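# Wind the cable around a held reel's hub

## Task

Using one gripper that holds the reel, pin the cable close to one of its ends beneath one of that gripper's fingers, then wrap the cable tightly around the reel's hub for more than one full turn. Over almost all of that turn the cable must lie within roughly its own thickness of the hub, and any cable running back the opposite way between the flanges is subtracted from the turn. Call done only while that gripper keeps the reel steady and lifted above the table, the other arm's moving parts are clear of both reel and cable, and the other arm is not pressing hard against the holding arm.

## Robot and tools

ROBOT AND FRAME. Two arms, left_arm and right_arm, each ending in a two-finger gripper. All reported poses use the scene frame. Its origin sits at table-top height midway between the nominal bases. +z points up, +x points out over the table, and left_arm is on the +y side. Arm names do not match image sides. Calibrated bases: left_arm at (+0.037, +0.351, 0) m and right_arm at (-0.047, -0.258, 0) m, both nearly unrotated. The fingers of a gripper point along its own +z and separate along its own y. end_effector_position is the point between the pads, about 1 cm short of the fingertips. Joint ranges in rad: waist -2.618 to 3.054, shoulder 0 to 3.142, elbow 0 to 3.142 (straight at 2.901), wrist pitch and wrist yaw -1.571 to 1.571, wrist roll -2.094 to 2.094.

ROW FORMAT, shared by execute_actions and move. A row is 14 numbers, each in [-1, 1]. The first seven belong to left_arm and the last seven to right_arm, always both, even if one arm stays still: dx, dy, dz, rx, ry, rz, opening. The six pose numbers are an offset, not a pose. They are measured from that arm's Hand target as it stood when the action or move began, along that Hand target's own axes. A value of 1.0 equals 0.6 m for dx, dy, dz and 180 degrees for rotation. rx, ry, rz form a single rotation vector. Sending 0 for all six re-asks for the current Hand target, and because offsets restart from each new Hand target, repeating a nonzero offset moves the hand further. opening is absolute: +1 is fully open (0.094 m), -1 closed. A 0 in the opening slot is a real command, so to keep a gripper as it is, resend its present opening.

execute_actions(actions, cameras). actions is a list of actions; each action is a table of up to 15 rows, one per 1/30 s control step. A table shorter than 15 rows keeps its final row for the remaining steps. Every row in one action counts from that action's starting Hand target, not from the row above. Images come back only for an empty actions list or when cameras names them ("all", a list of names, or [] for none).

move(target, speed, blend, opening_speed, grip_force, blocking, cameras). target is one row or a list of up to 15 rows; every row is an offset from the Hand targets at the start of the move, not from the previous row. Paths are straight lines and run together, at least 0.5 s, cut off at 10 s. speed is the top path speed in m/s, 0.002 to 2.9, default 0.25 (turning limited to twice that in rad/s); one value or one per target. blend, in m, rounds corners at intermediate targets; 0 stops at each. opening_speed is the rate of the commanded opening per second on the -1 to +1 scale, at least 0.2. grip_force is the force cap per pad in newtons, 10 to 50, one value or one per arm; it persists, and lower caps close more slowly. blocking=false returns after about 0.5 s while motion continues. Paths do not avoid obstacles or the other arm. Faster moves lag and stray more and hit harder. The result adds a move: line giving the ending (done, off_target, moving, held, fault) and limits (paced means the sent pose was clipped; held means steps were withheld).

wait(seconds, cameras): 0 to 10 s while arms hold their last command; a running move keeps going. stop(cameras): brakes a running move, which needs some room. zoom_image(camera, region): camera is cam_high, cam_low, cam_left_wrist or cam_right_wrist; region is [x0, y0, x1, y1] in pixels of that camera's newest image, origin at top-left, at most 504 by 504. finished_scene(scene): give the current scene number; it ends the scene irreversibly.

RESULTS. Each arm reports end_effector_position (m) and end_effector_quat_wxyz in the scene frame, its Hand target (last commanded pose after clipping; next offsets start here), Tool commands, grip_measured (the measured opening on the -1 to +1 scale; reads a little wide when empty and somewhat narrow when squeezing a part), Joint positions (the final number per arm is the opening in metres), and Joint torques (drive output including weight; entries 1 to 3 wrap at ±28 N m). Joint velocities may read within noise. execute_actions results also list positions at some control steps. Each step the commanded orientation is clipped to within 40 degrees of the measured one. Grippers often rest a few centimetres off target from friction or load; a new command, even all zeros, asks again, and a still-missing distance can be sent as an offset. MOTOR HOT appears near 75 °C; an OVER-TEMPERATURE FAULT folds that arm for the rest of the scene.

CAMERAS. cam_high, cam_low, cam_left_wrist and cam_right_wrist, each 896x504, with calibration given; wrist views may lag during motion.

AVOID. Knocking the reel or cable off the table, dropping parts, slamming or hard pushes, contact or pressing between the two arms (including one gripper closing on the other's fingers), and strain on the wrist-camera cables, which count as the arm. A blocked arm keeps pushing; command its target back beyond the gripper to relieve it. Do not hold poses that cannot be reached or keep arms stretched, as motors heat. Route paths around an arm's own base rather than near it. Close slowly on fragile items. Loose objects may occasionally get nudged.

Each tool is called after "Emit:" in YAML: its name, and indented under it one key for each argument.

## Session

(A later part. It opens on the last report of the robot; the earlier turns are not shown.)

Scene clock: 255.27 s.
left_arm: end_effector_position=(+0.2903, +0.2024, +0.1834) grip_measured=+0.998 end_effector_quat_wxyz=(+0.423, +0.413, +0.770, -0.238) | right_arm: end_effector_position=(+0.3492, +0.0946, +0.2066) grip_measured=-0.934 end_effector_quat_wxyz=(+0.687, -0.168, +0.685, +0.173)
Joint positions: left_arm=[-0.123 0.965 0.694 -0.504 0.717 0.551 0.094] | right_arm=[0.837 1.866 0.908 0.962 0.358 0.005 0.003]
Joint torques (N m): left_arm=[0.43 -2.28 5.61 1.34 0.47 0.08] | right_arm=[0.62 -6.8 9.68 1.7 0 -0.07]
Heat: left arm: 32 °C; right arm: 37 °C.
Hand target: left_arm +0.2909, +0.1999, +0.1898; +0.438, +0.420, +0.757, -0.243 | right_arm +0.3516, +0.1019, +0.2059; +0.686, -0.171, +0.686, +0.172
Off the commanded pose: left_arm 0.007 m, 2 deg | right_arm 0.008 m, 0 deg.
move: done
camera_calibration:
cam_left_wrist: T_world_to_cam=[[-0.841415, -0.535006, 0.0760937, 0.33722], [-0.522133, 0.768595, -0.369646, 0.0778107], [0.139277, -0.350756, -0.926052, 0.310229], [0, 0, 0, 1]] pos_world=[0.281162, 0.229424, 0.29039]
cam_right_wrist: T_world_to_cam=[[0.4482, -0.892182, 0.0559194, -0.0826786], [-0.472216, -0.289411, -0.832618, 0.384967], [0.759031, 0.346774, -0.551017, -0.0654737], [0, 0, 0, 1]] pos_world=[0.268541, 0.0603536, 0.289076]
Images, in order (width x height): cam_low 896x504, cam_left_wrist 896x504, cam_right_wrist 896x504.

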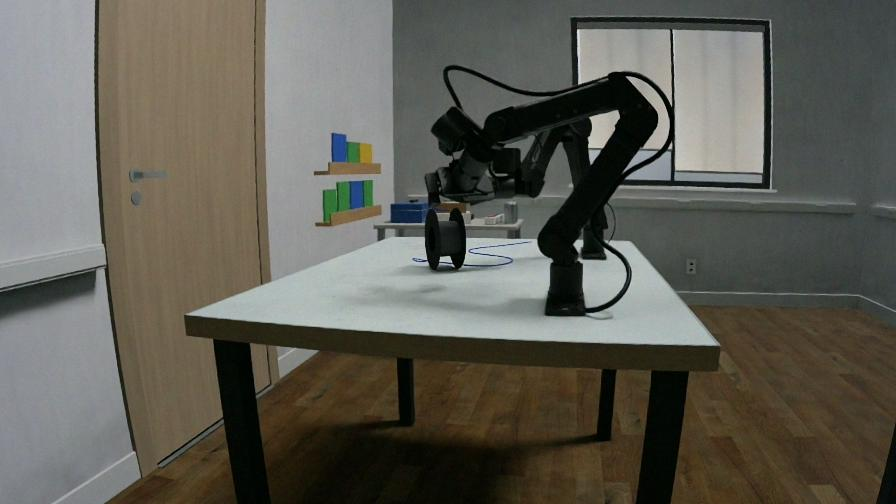

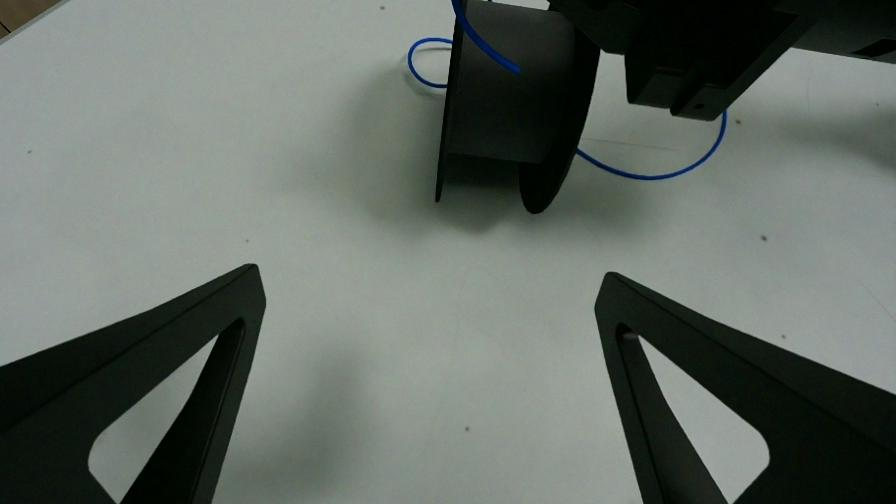

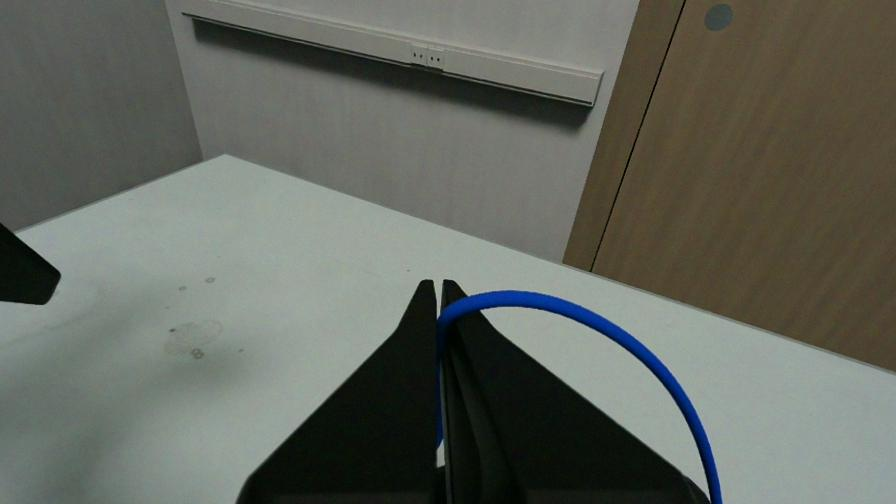

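Emit:
move:
  target: [0,0,0,0,0,-0.5,0,0,0,0,0,0,0,-1]
  speed: 0.35
  cameras: ["cam_low","cam_left_wrist","cam_right_wrist","cam_high"]

Scene clock: 264.37 s.
left_arm: end_effector_position=(+0.2885, +0.2002, +0.1848) grip_measured=+0.002 end_effector_quat_wxyz=(+0.127, -0.247, +0.836, -0.473) | right_arm: end_effector_position=(+0.3492, +0.0945, +0.2066) grip_measured=-0.934 end_effector_quat_wxyz=(+0.687, -0.168, +0.685, +0.173)
Joint positions: left_arm=[-0.123 0.965 0.694 -0.504 0.734 -1.015 0.047] | right_arm=[0.837 1.866 0.908 0.962 0.359 0.005 0.003]
Joint torques (N m): left_arm=[0.43 -2.29 5.6 1.35 0.32 0.08] | right_arm=[0.75 -6.69 9.65 1.73 0.05 -0.05]
Heat: left arm: 31 °C; right arm: 36 °C.
Hand target: left_arm +0.2909, +0.1999, +0.1898; +0.138, -0.238, +0.832, -0.481 | right_arm +0.3516, +0.1019, +0.2059; +0.686, -0.171, +0.686, +0.172
Off the commanded pose: left_arm 0.005 m, 2 deg | right_arm 0.008 m, 0 deg.
move: done
camera_calibration:
cam_left_wrist: T_world_to_cam=[[0.311611, -0.376575, 0.872405, -0.177087], [-0.941832, -0.000755568, 0.336084, 0.2237], [-0.125902, -0.926386, -0.354906, 0.397229], [0, 0, 0, 1]] pos_world=[0.315882, 0.301469, 0.220288]
cam_right_wrist: T_world_to_cam=[[0.447834, -0.892342, 0.0562991, -0.0826722], [-0.472151, -0.289487, -0.832629, 0.384873], [0.759288, 0.346298, -0.550962, -0.0655849], [0, 0, 0, 1]] pos_world=[0.268539, 0.0603558, 0.288976]

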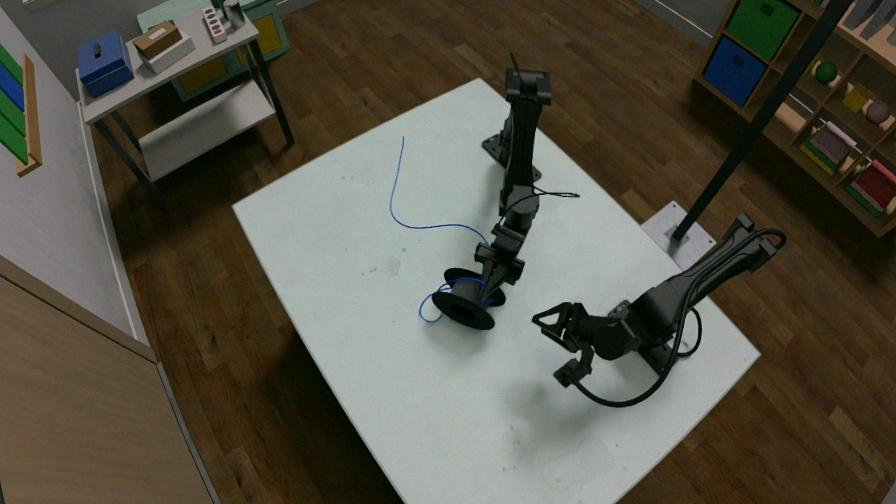

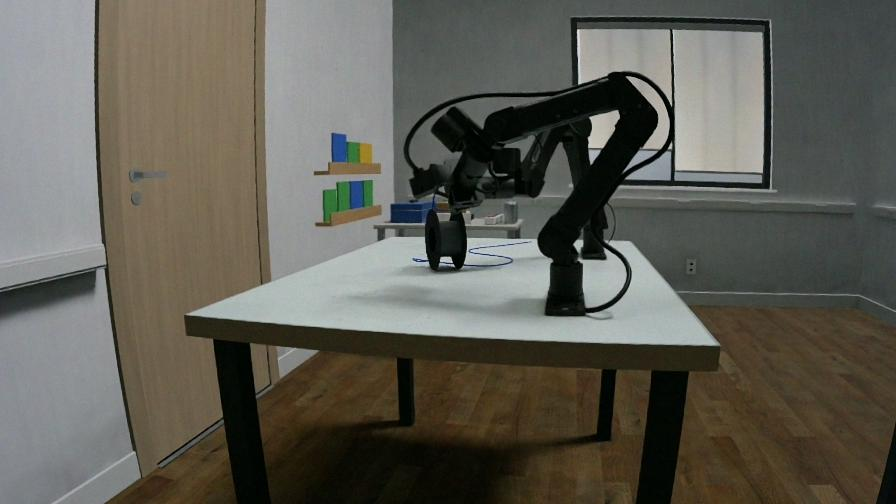

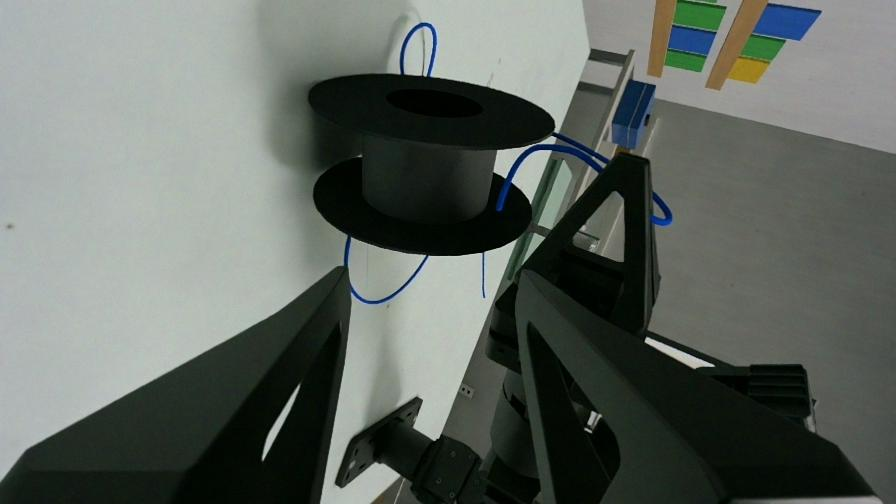

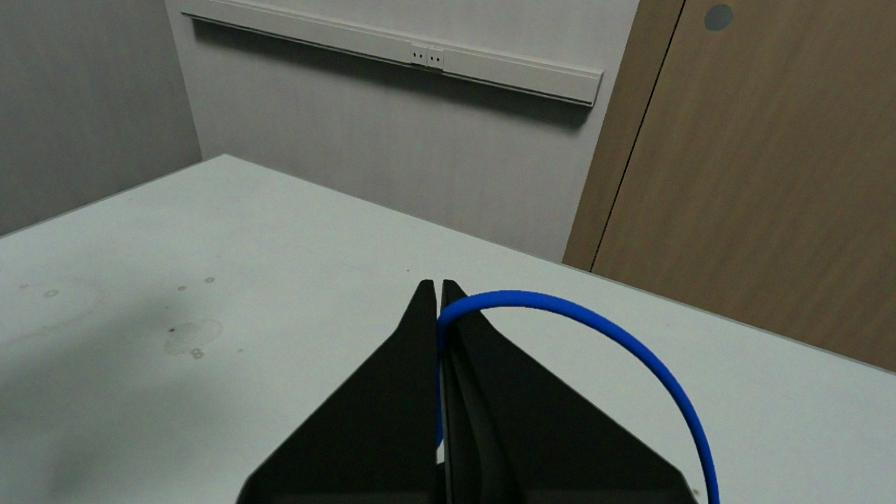

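Emit:
move:
  target: [-0.031,-0.1022,0.0767,0.1045,0.2464,0.0894,-0.2,-0.0833,0,0,0,0,0,-1]
  speed: 0.25
  cameras: ["cam_low","cam_left_wrist","cam_right_wrist"]

Scene clock: 273.23 s.
left_arm: end_effector_position=(+0.3395, +0.1527, +0.2116) grip_measured=-0.198 end_effector_quat_wxyz=(-0.066, +0.057, +0.777, -0.624) | right_arm: end_effector_position=(+0.3534, +0.0993, +0.2280) grip_measured=-0.934 end_effector_quat_wxyz=(+0.671, -0.178, +0.701, +0.162)
Joint positions: left_arm=[-0.081 1.946 1.504 -1.557 1.334 0.407 0.038] | right_arm=[0.837 1.804 0.995 0.759 0.359 0.004 0.003]
Joint torques (N m): left_arm=[-0.8 -8.21 6.94 -0.42 0.52 0.24] | right_arm=[0.75 -11.14 10.09 1.74 0.05 -0.02]
Heat: left arm: 31 °C; right arm: 37 °C.
Hand target: left_arm +0.3440, +0.1499, +0.2200; -0.084, +0.100, +0.759, -0.637 | right_arm +0.3517, +0.1018, +0.2557; +0.686, -0.171, +0.686, +0.171
Off the commanded pose: left_arm 0.010 m, 6 deg | right_arm 0.028 m, 3 deg.
joint sent to its limit (left arm) — joint 4 (wrist pitch), lower limit. The joint targets are off in orientation, not in position.
move: off_target (left_arm, right_arm)
camera_calibration:
cam_left_wrist: T_world_to_cam=[[0.0440489, -0.183945, 0.981949, -0.195899], [-0.689586, 0.705596, 0.16311, 0.10582], [-0.722863, -0.684324, -0.095765, 0.480034], [0, 0, 0, 1]] pos_world=[0.428599, 0.217798, 0.221073]
cam_right_wrist: T_world_to_cam=[[0.450269, -0.889598, 0.0766367, -0.0873236], [-0.501362, -0.322916, -0.802721, 0.412924], [0.738847, 0.323018, -0.591409, -0.0398606], [0, 0, 0, 1]] pos_world=[0.275794, 0.0685325, 0.314581]
Images, in order (width x height): cam_low 896x504, cam_left_wrist 896x504, cam_right_wrist 896x504.

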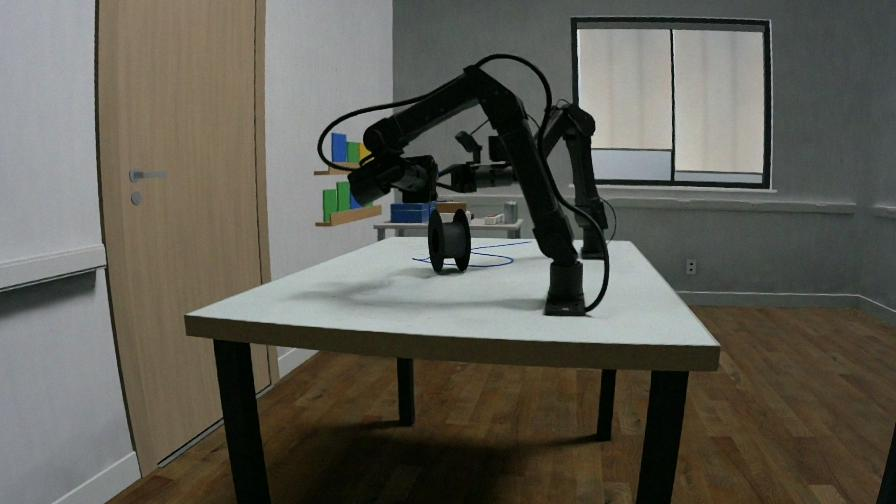

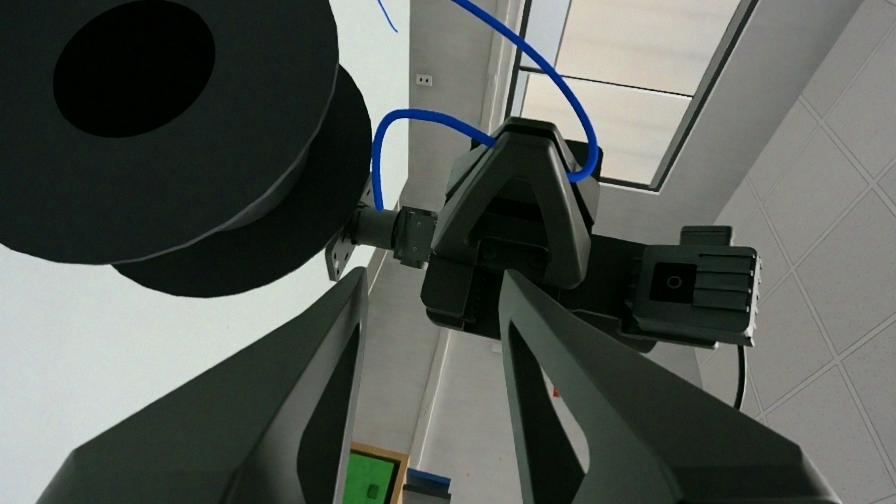

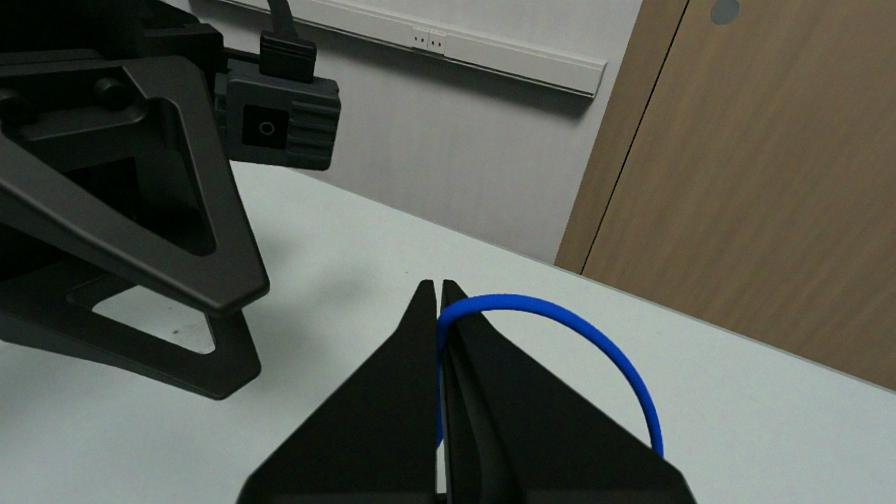

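Emit:
move:
  target: [-0.0031,0.0365,0.085,0,0,0,-0.4,0,0,0,0,0,0,-1]
  speed: 0.1
  cameras: ["cam_low","cam_left_wrist","cam_right_wrist"]

Scene clock: 277.00 s.
left_arm: end_effector_position=(+0.3326, +0.1074, +0.1823) grip_measured=-0.398 end_effector_quat_wxyz=(-0.097, +0.093, +0.770, -0.624) | right_arm: end_effector_position=(+0.3534, +0.0993, +0.2280) grip_measured=-0.934 end_effector_quat_wxyz=(+0.671, -0.178, +0.701, +0.162)
Joint positions: left_arm=[-0.218 1.996 1.463 -1.315 1.358 0.249 0.028] | right_arm=[0.837 1.804 0.995 0.759 0.359 0.004 0.003]
Joint torques (N m): left_arm=[-0.38 -9.55 4.15 0.03 0.74 0.1] | right_arm=[0.49 -10.77 9.94 1.75 0.06 0.01]
Heat: left arm: 31 °C; right arm: 37 °C.
Hand target: left_arm +0.3338, +0.1047, +0.1895; -0.084, +0.100, +0.760, -0.637 | right_arm +0.3517, +0.1018, +0.2557; +0.686, -0.171, +0.686, +0.171
Off the commanded pose: left_arm 0.008 m, 3 deg | right_arm 0.028 m, 3 deg.
move: off_target (left_arm, right_arm)
camera_calibration:
cam_left_wrist: T_world_to_cam=[[0.0310861, -0.178286, 0.983487, -0.171756], [-0.618459, 0.769552, 0.159053, 0.108072], [-0.785202, -0.613191, -0.0863405, 0.452633], [0, 0, 0, 1]] pos_world=[0.427586, 0.163762, 0.190812]
cam_right_wrist: T_world_to_cam=[[0.450269, -0.889598, 0.0766367, -0.0873236], [-0.501362, -0.322916, -0.802721, 0.412924], [0.738847, 0.323018, -0.591409, -0.0398606], [0, 0, 0, 1]] pos_world=[0.275794, 0.0685325, 0.314581]
Images, in order (width x height): cam_low 896x504, cam_left_wrist 896x504, cam_right_wrist 896x504.

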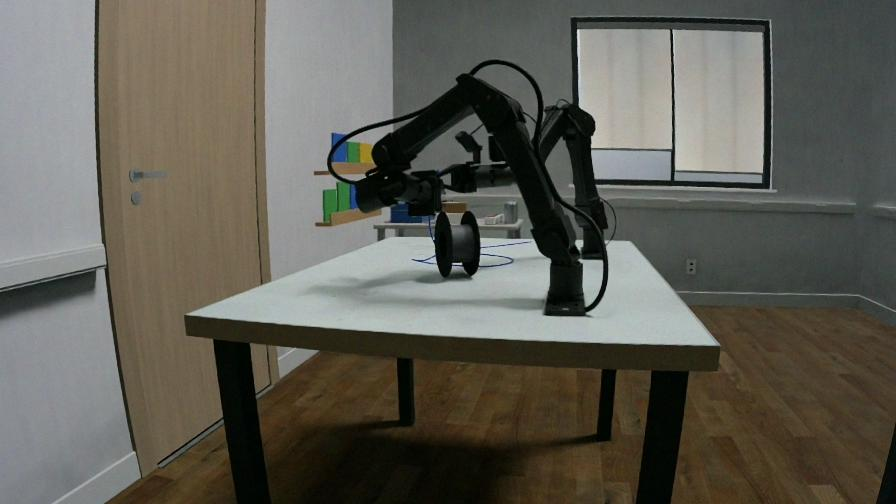

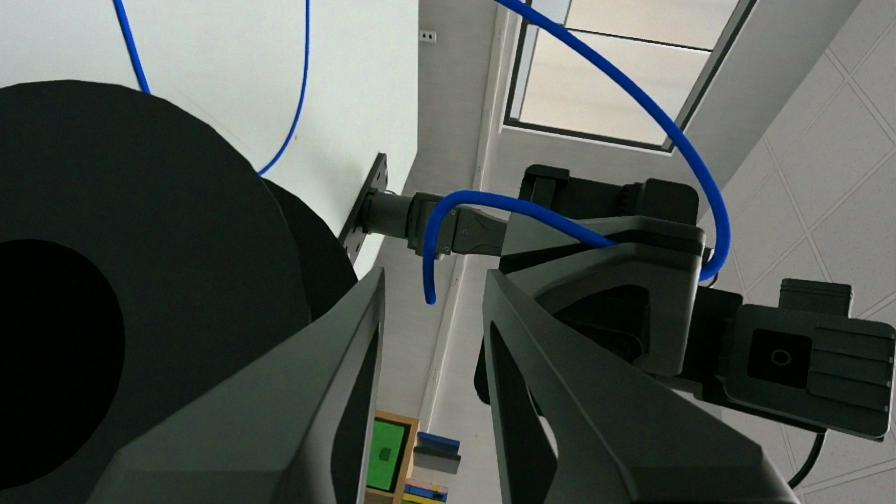

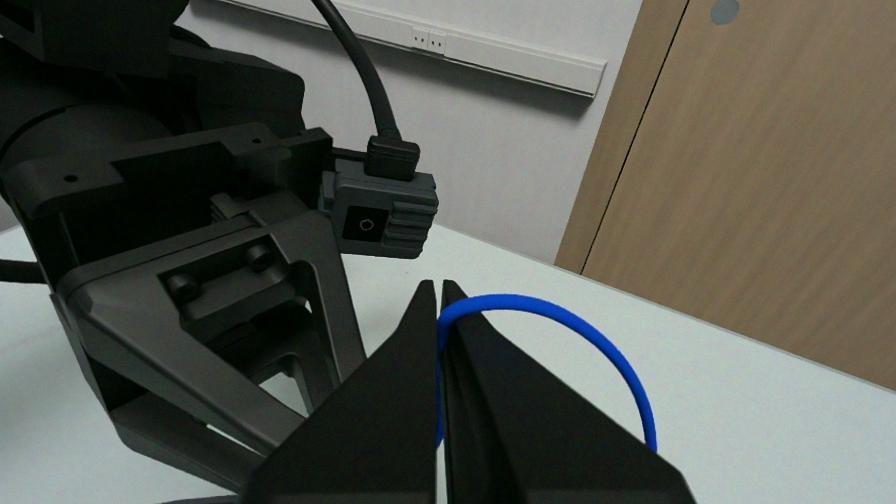

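Emit:
wait:
  seconds: 0.3
  cameras: ["cam_low","cam_high","cam_left_wrist"]

Scene clock: 277.77 s.
left_arm: end_effector_position=(+0.3326, +0.1074, +0.1823) grip_measured=-0.398 end_effector_quat_wxyz=(-0.097, +0.093, +0.770, -0.624) | right_arm: end_effector_position=(+0.3534, +0.0993, +0.2280) grip_measured=-0.934 end_effector_quat_wxyz=(+0.671, -0.178, +0.701, +0.162)
Joint positions: left_arm=[-0.218 1.996 1.463 -1.315 1.358 0.248 0.028] | right_arm=[0.837 1.804 0.995 0.759 0.359 0.004 0.003]
Joint torques (N m): left_arm=[-0.42 -9.55 4.15 -0.01 0.73 0.08] | right_arm=[0.4 -10.95 10.22 1.78 -0.01 -0.05]
Heat: left arm: 31 °C; right arm: 37 °C.
Hand target: left_arm +0.3338, +0.1047, +0.1895; -0.084, +0.100, +0.760, -0.637 | right_arm +0.3517, +0.1018, +0.2557; +0.686, -0.171, +0.686, +0.171
Tool commands: left_gripper/opening=-0.4 right_gripper/opening=-1.0
Off the commanded pose: left_arm 0.008 m, 3 deg | right_arm 0.028 m, 3 deg.
wait: 0.30 s; at rest from the start
camera_calibration:
cam_left_wrist: T_world_to_cam=[[0.0314469, -0.178387, 0.983458, -0.171889], [-0.618483, 0.769472, 0.159349, 0.108039], [-0.785169, -0.613263, -0.0861319, 0.452591], [0, 0, 0, 1]] pos_world=[0.427586, 0.163762, 0.190812]
Images, in order (width x height): cam_high 896x504, cam_low 896x504, cam_left_wrist 896x504.

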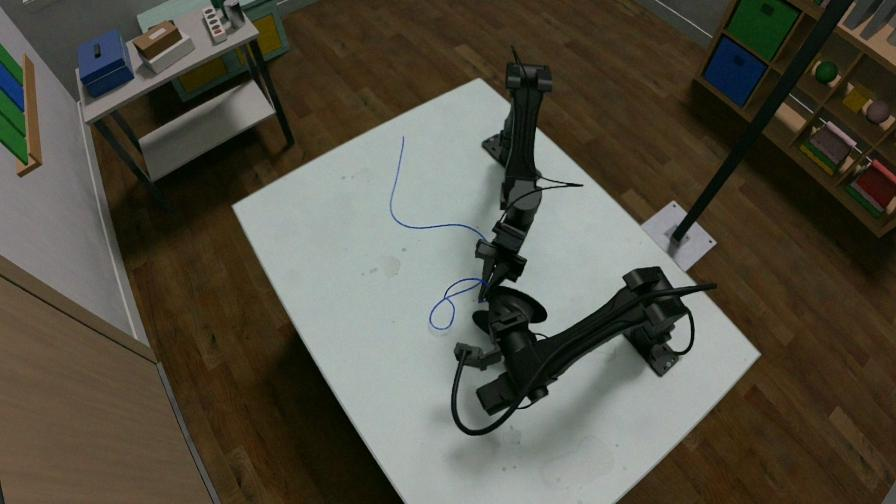

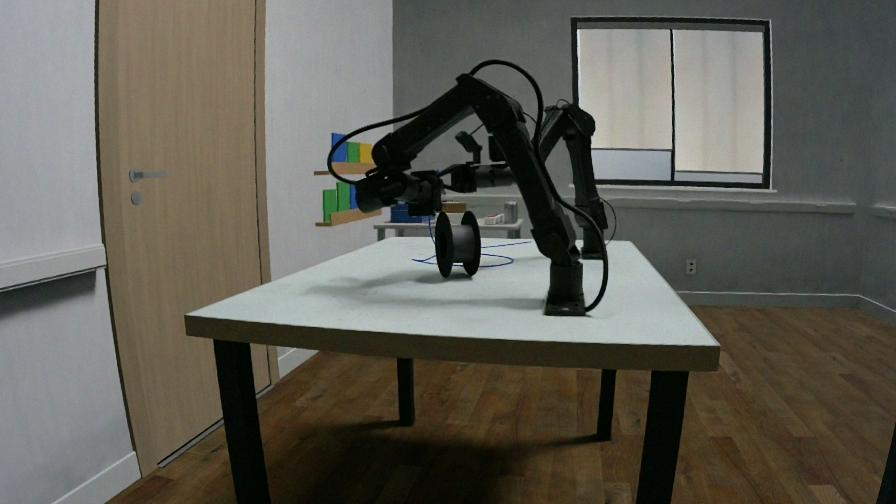

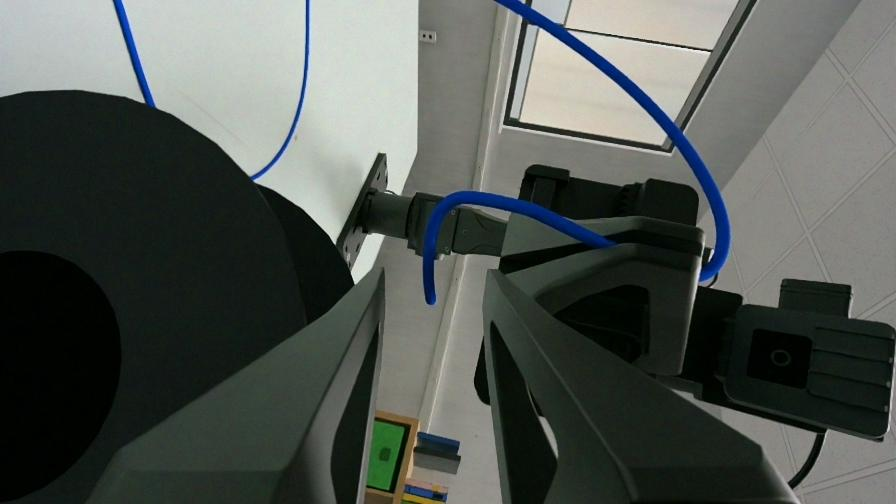

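Emit:
wait:
  seconds: 0.5
  cameras: ["cam_low","cam_left_wrist"]

Scene clock: 278.87 s.
left_arm: end_effector_position=(+0.3326, +0.1074, +0.1823) grip_measured=-0.398 end_effector_quat_wxyz=(-0.097, +0.093, +0.770, -0.624) | right_arm: end_effector_position=(+0.3534, +0.0993, +0.2280) grip_measured=-0.934 end_effector_quat_wxyz=(+0.671, -0.178, +0.701, +0.162)
Joint positions: left_arm=[-0.218 1.996 1.463 -1.315 1.358 0.248 0.028] | right_arm=[0.837 1.804 0.995 0.759 0.359 0.004 0.003]
Joint torques (N m): left_arm=[-0.38 -9.52 4.18 0 0.73 0.08] | right_arm=[0.64 -10.92 9.84 1.75 0.02 -0.06]
Heat: left arm: 31 °C; right arm: 37 °C.
Hand target: left_arm +0.3338, +0.1047, +0.1895; -0.084, +0.100, +0.760, -0.637 | right_arm +0.3517, +0.1018, +0.2557; +0.686, -0.171, +0.686, +0.171
Tool commands: left_gripper/opening=-0.4 right_gripper/opening=-1.0
Off the commanded pose: left_arm 0.008 m, 3 deg | right_arm 0.028 m, 3 deg.
wait: 0.50 s; at rest from the start
camera_calibration:
cam_left_wrist: T_world_to_cam=[[0.0314469, -0.178387, 0.983458, -0.171889], [-0.618483, 0.769472, 0.159349, 0.108039], [-0.785169, -0.613263, -0.0861319, 0.452591], [0, 0, 0, 1]] pos_world=[0.427586, 0.163762, 0.190812]
Images, in order (width x height): cam_low 896x504, cam_left_wrist 896x504.

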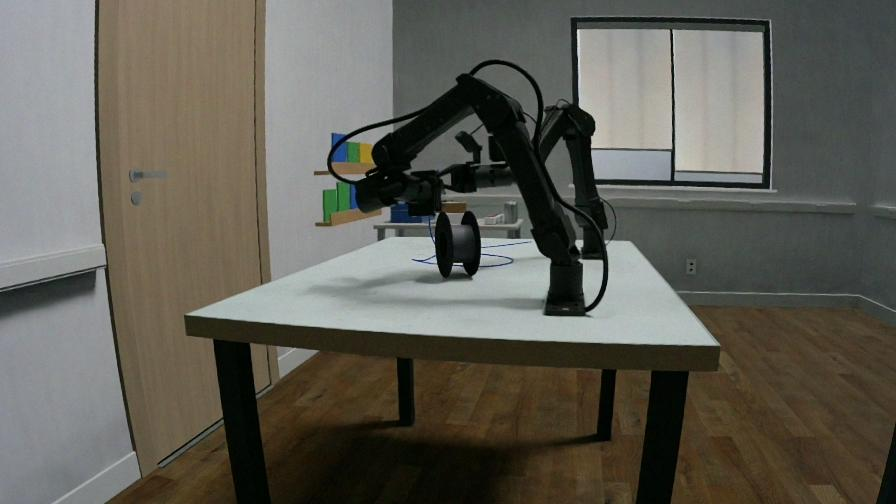

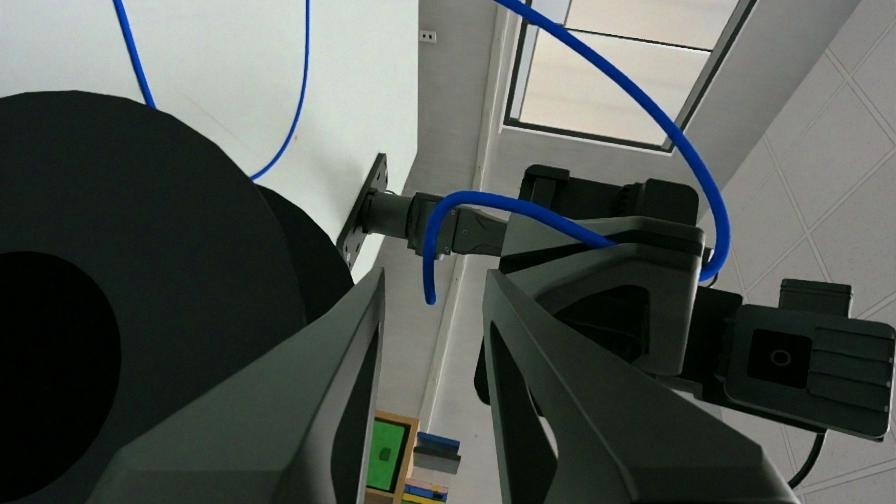

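Emit:
move:
  target: [0,0,0.027,0,0,0,-0.4,0,0,0,0,0,0,-1]
  speed: 0.06
  cameras: ["cam_low","cam_left_wrist"]

Scene clock: 280.83 s.
left_arm: end_effector_position=(+0.3331, +0.0918, +0.1770) grip_measured=-0.398 end_effector_quat_wxyz=(-0.108, +0.078, +0.763, -0.633) | right_arm: end_effector_position=(+0.3534, +0.0993, +0.2280) grip_measured=-0.934 end_effector_quat_wxyz=(+0.671, -0.178, +0.701, +0.162)
Joint positions: left_arm=[-0.258 1.972 1.396 -1.086 1.394 0.026 0.028] | right_arm=[0.837 1.804 0.995 0.759 0.359 0.004 0.003]
Joint torques (N m): left_arm=[-0.95 -11.4 3.88 0.25 0.49 0.15] | right_arm=[0.58 -11.14 10.25 1.76 -0.04 -0.04]
Heat: left arm: 31 °C; right arm: 37 °C.
Hand target: left_arm +0.3297, +0.0892, +0.1867; -0.084, +0.100, +0.760, -0.637 | right_arm +0.3517, +0.1018, +0.2557; +0.686, -0.171, +0.686, +0.171
Off the commanded pose: left_arm 0.011 m, 4 deg | right_arm 0.028 m, 3 deg.
move: off_target (left_arm, right_arm)
camera_calibration:
cam_left_wrist: T_world_to_cam=[[0.0700908, -0.159734, 0.984669, -0.184343], [-0.618945, 0.767146, 0.168505, 0.119937], [-0.7823, -0.621267, -0.0450965, 0.435521], [0, 0, 0, 1]] pos_world=[0.427863, 0.14912, 0.180947]
Images, in order (width x height): cam_low 896x504, cam_left_wrist 896x504.

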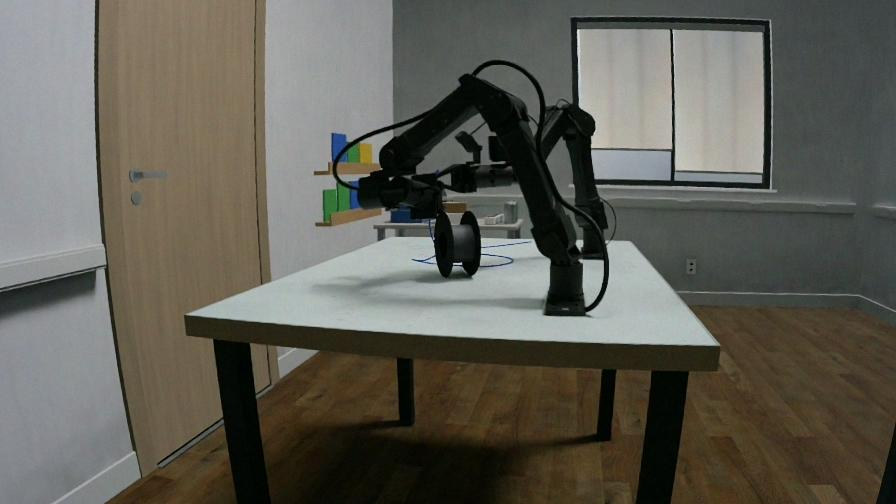

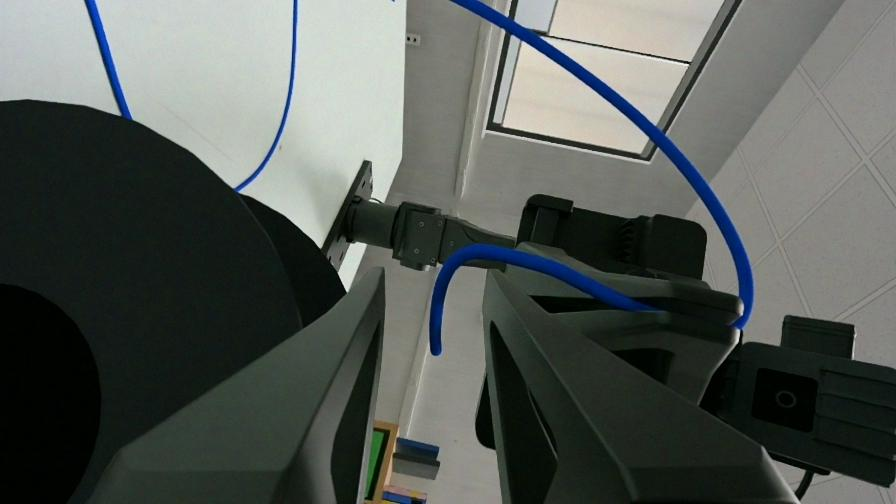

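Emit:
move:
  target: [0,0,0,0,0,0,-1,0,0,0,0,0,0,-1]
  speed: 0.06
  opening_speed: 0.5
  cameras: ["cam_right_wrist","cam_left_wrist"]

Scene clock: 283.00 s.
left_arm: end_effector_position=(+0.3331, +0.0921, +0.1755) grip_measured=-0.953 end_effector_quat_wxyz=(-0.106, +0.081, +0.765, -0.630) | right_arm: end_effector_position=(+0.3534, +0.0993, +0.2270) grip_measured=-0.934 end_effector_quat_wxyz=(+0.670, -0.179, +0.702, +0.161)
Joint positions: left_arm=[-0.258 1.972 1.396 -1.085 1.385 0.03 0.002] | right_arm=[0.837 1.804 0.995 0.755 0.359 0.004 0.003]
Joint torques (N m): left_arm=[-0.95 -11.15 4.18 0.18 0.57 0.2] | right_arm=[0.83 -10.93 10.06 1.76 0.01 -0.03]
Heat: left arm: 32 °C; right arm: 37 °C.
Hand target: left_arm +0.3296, +0.0894, +0.1868; -0.087, +0.103, +0.759, -0.637 (not the last commanded pose) | right_arm +0.3517, +0.1018, +0.2558; +0.686, -0.171, +0.686, +0.172
Off the commanded pose: left_arm 0.012 m, 4 deg | right_arm 0.029 m, 3 deg.
move: off_target (left_arm, right_arm)
camera_calibration:
cam_left_wrist: T_world_to_cam=[[0.0635156, -0.166553, 0.983985, -0.179844], [-0.618903, 0.766903, 0.169759, 0.119735], [-0.782895, -0.619774, -0.05437, 0.437273], [0, 0, 0, 1]] pos_world=[0.427867, 0.149231, 0.180412]
cam_right_wrist: T_world_to_cam=[[0.450488, -0.889352, 0.0781875, -0.087651], [-0.503612, -0.325454, -0.800284, 0.412607], [0.737181, 0.321142, -0.594501, -0.0389689], [0, 0, 0, 1]] pos_world=[0.276007, 0.0688464, 0.313889]
Images, in order (width x height): cam_left_wrist 896x504, cam_right_wrist 896x504.

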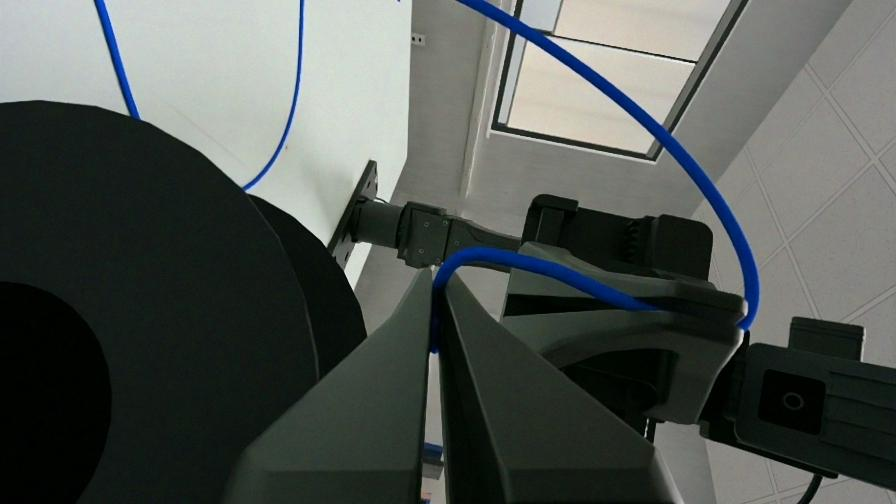

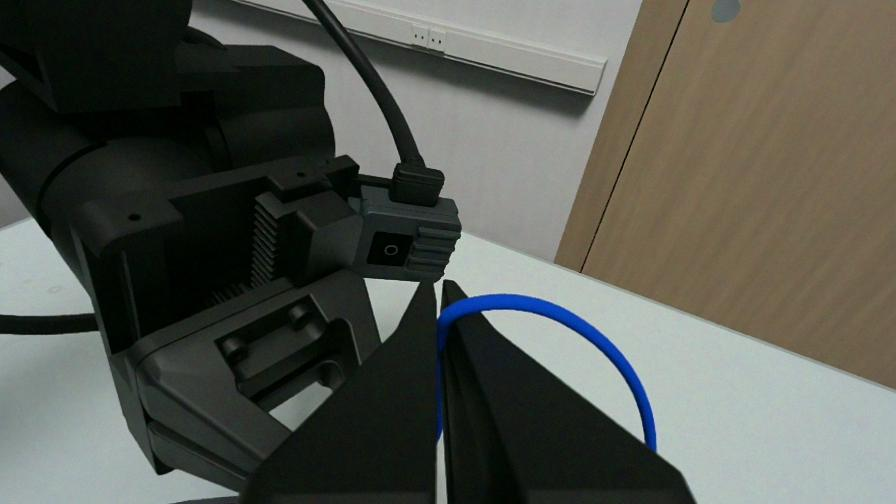

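Emit:
move:
  target:
    - [0,0,0,0,0,0,-1,0,0,0,0,0,0,-0.85]
    - [0,0,0,0,0,0,-1,-0.05,0,0,0,0,0,-0.85]
    - [0,0,0,0,0,0,-1,-0.117,0.0,0,0,0,0,-0.85]
  speed: 0.08
  cameras: ["cam_right_wrist","cam_left_wrist","cam_low"]

Scene clock: 286.60 s.
left_arm: end_effector_position=(+0.3331, +0.0919, +0.1764) grip_measured=-0.954 end_effector_quat_wxyz=(-0.106, +0.081, +0.763, -0.632) | right_arm: end_effector_position=(+0.3555, +0.1016, +0.2847) grip_measured=-0.853 end_effector_quat_wxyz=(+0.661, -0.185, +0.711, +0.155)
Joint positions: left_arm=[-0.258 1.972 1.396 -1.085 1.39 0.032 0.002] | right_arm=[0.837 1.709 1.166 0.459 0.359 0.004 0.007]
Joint torques (N m): left_arm=[-0.95 -11.14 4.19 0.18 0.53 0.17] | right_arm=[0.59 -11.22 12 1.92 0 -0.03]
Heat: left arm: 32 °C; right arm: 37 °C.
Hand target: left_arm +0.3296, +0.0894, +0.1868; -0.087, +0.103, +0.759, -0.637 | right_arm +0.3517, +0.1017, +0.3259; +0.686, -0.171, +0.686, +0.171
Off the commanded pose: left_arm 0.011 m, 3 deg | right_arm 0.041 m, 5 deg.
move: off_target (left_arm, right_arm)
camera_calibration:
cam_left_wrist: T_world_to_cam=[[0.0626448, -0.161274, 0.984919, -0.181166], [-0.619106, 0.767758, 0.165093, 0.120578], [-0.782805, -0.620112, -0.0517496, 0.436722], [0, 0, 0, 1]] pos_world=[0.427868, 0.149024, 0.181127]
cam_right_wrist: T_world_to_cam=[[0.452191, -0.887388, 0.0898089, -0.0951399], [-0.519727, -0.343985, -0.782022, 0.463019], [0.72485, 0.306947, -0.616747, 0.00519933], [0, 0, 0, 1]] pos_world=[0.279896, 0.0732498, 0.373842]
Images, in order (width x height): cam_low 896x504, cam_left_wrist 896x504, cam_right_wrist 896x504.

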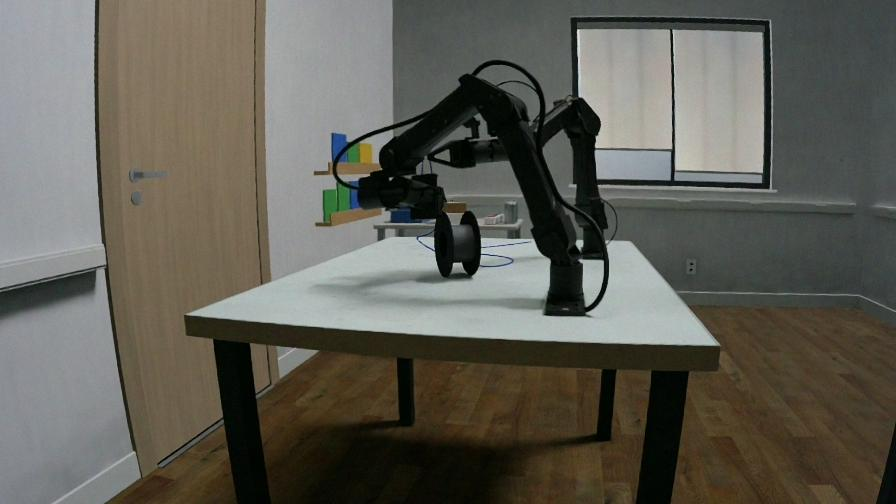

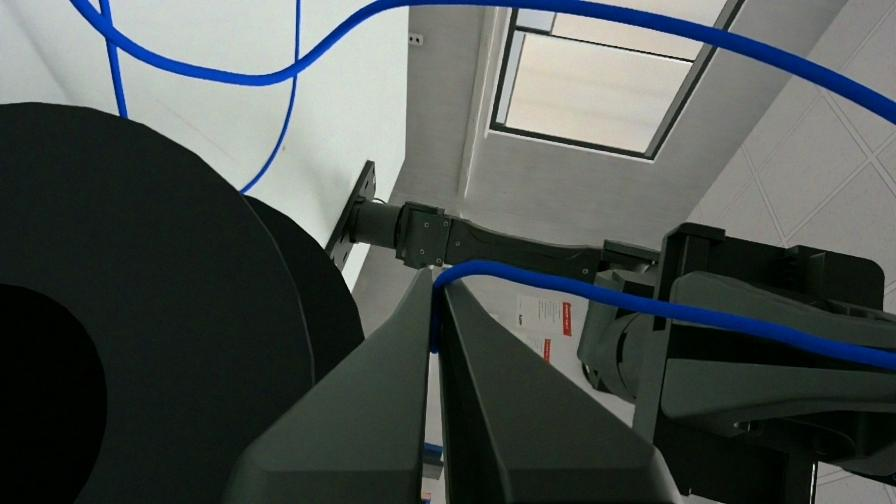

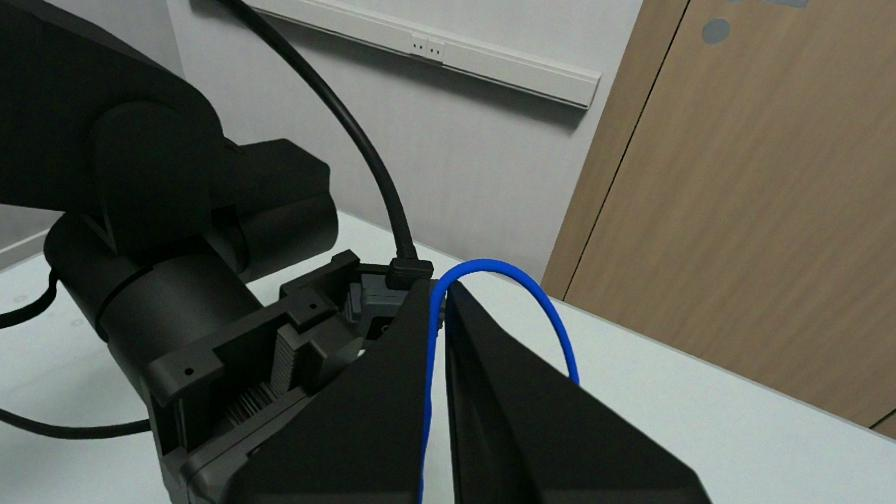

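Emit:
move:
  target: [0,0,0,0,0,0,-1,0,0,0,0,0,0,-1]
  speed: 0.1

Emit:
move:
  target:
    - [0,0,0,0,0,0,-0.4,0,0,0,0,0,0,-1]
    - [0,0,-0.13,0,0,0,-0.4,0,0,0,0,0,0,-1]
  speed: 0.12
  cameras: ["all"]

Scene clock: 287.53 s.
left_arm: end_effector_position=(+0.3331, +0.0919, +0.1764) grip_measured=-0.954 end_effector_quat_wxyz=(-0.106, +0.081, +0.763, -0.632) | right_arm: end_effector_position=(+0.3555, +0.1016, +0.2846) grip_measured=-0.947 end_effector_quat_wxyz=(+0.661, -0.186, +0.711, +0.154)
Joint positions: left_arm=[-0.258 1.972 1.396 -1.085 1.39 0.032 0.002] | right_arm=[0.837 1.709 1.166 0.459 0.359 0.004 0.002]
Joint torques (N m): left_arm=[-0.94 -11.11 4.21 0.2 0.52 0.17] | right_arm=[0.53 -11.1 11.95 1.99 0.06 -0.01]
Heat: left arm: 32 °C; right arm: 37 °C.
Hand target: left_arm +0.3296, +0.0894, +0.1868; -0.087, +0.103, +0.759, -0.637 | right_arm +0.3517, +0.1017, +0.3259; +0.686, -0.171, +0.686, +0.171
Off the commanded pose: left_arm 0.011 m, 3 deg | right_arm 0.041 m, 5 deg.
move: off_target (left_arm, right_arm)

Scene clock: 289.63 s.
left_arm: end_effector_position=(+0.3448, +0.1637, +0.1920) grip_measured=-0.402 end_effector_quat_wxyz=(-0.061, +0.056, +0.781, -0.619) | right_arm: end_effector_position=(+0.3560, +0.1022, +0.2886) grip_measured=-0.947 end_effector_quat_wxyz=(+0.663, -0.184, +0.708, +0.156)
Joint positions: left_arm=[-0.049 1.988 1.487 -1.557 1.311 0.474 0.028] | right_arm=[0.837 1.709 1.175 0.459 0.359 0.004 0.002]
Joint torques (N m): left_arm=[-0.01 -8.68 6.42 -0.45 0.48 0.24] | right_arm=[0.72 -11.23 11.21 1.91 0.03 -0.05]
Heat: left arm: 32 °C; right arm: 38 °C.
Hand target: left_arm +0.3501, +0.1634, +0.2002; -0.087, +0.103, +0.759, -0.637 | right_arm +0.3517, +0.1017, +0.3259; +0.686, -0.171, +0.686, +0.171
Off the commanded pose: left_arm 0.010 m, 7 deg | right_arm 0.038 m, 4 deg.
joint sent to its limit (left arm) — joint 4 (wrist pitch), lower limit. The joint targets are off in orientation, not in position.
move: off_target (left_arm, right_arm)
camera_calibration:
cam_left_wrist: T_world_to_cam=[[0.0384102, -0.196919, 0.979667, -0.17048], [-0.695768, 0.698423, 0.167667, 0.107361], [-0.717239, -0.688061, -0.110183, 0.491031], [0, 0, 0, 1]] pos_world=[0.433433, 0.229305, 0.203117]
cam_right_wrist: T_world_to_cam=[[0.45173, -0.887909, 0.0869308, -0.0941603], [-0.51552, -0.339309, -0.786835, 0.466027], [0.728134, 0.310622, -0.611011, 0.00385729], [0, 0, 0, 1]] pos_world=[0.279973, 0.0733233, 0.377229]

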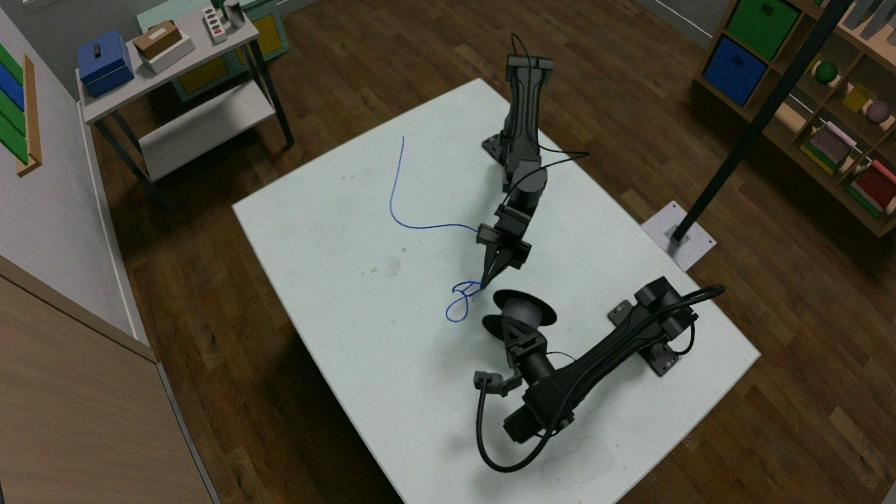

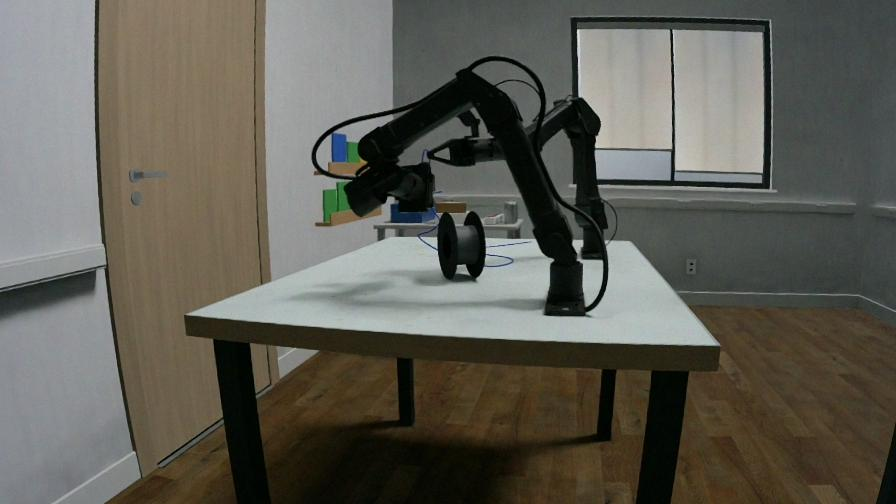

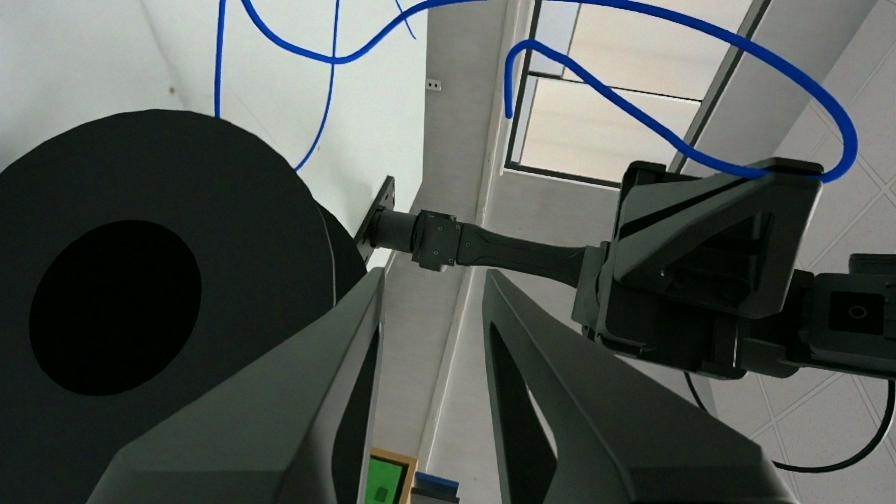

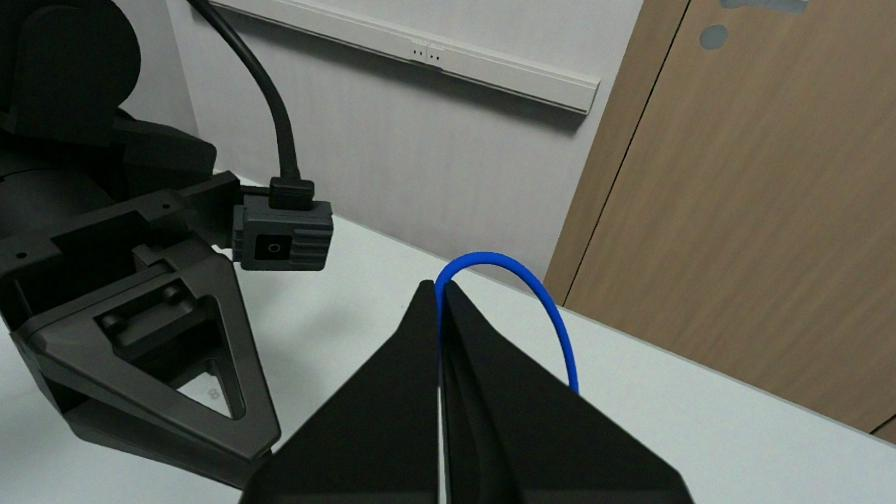

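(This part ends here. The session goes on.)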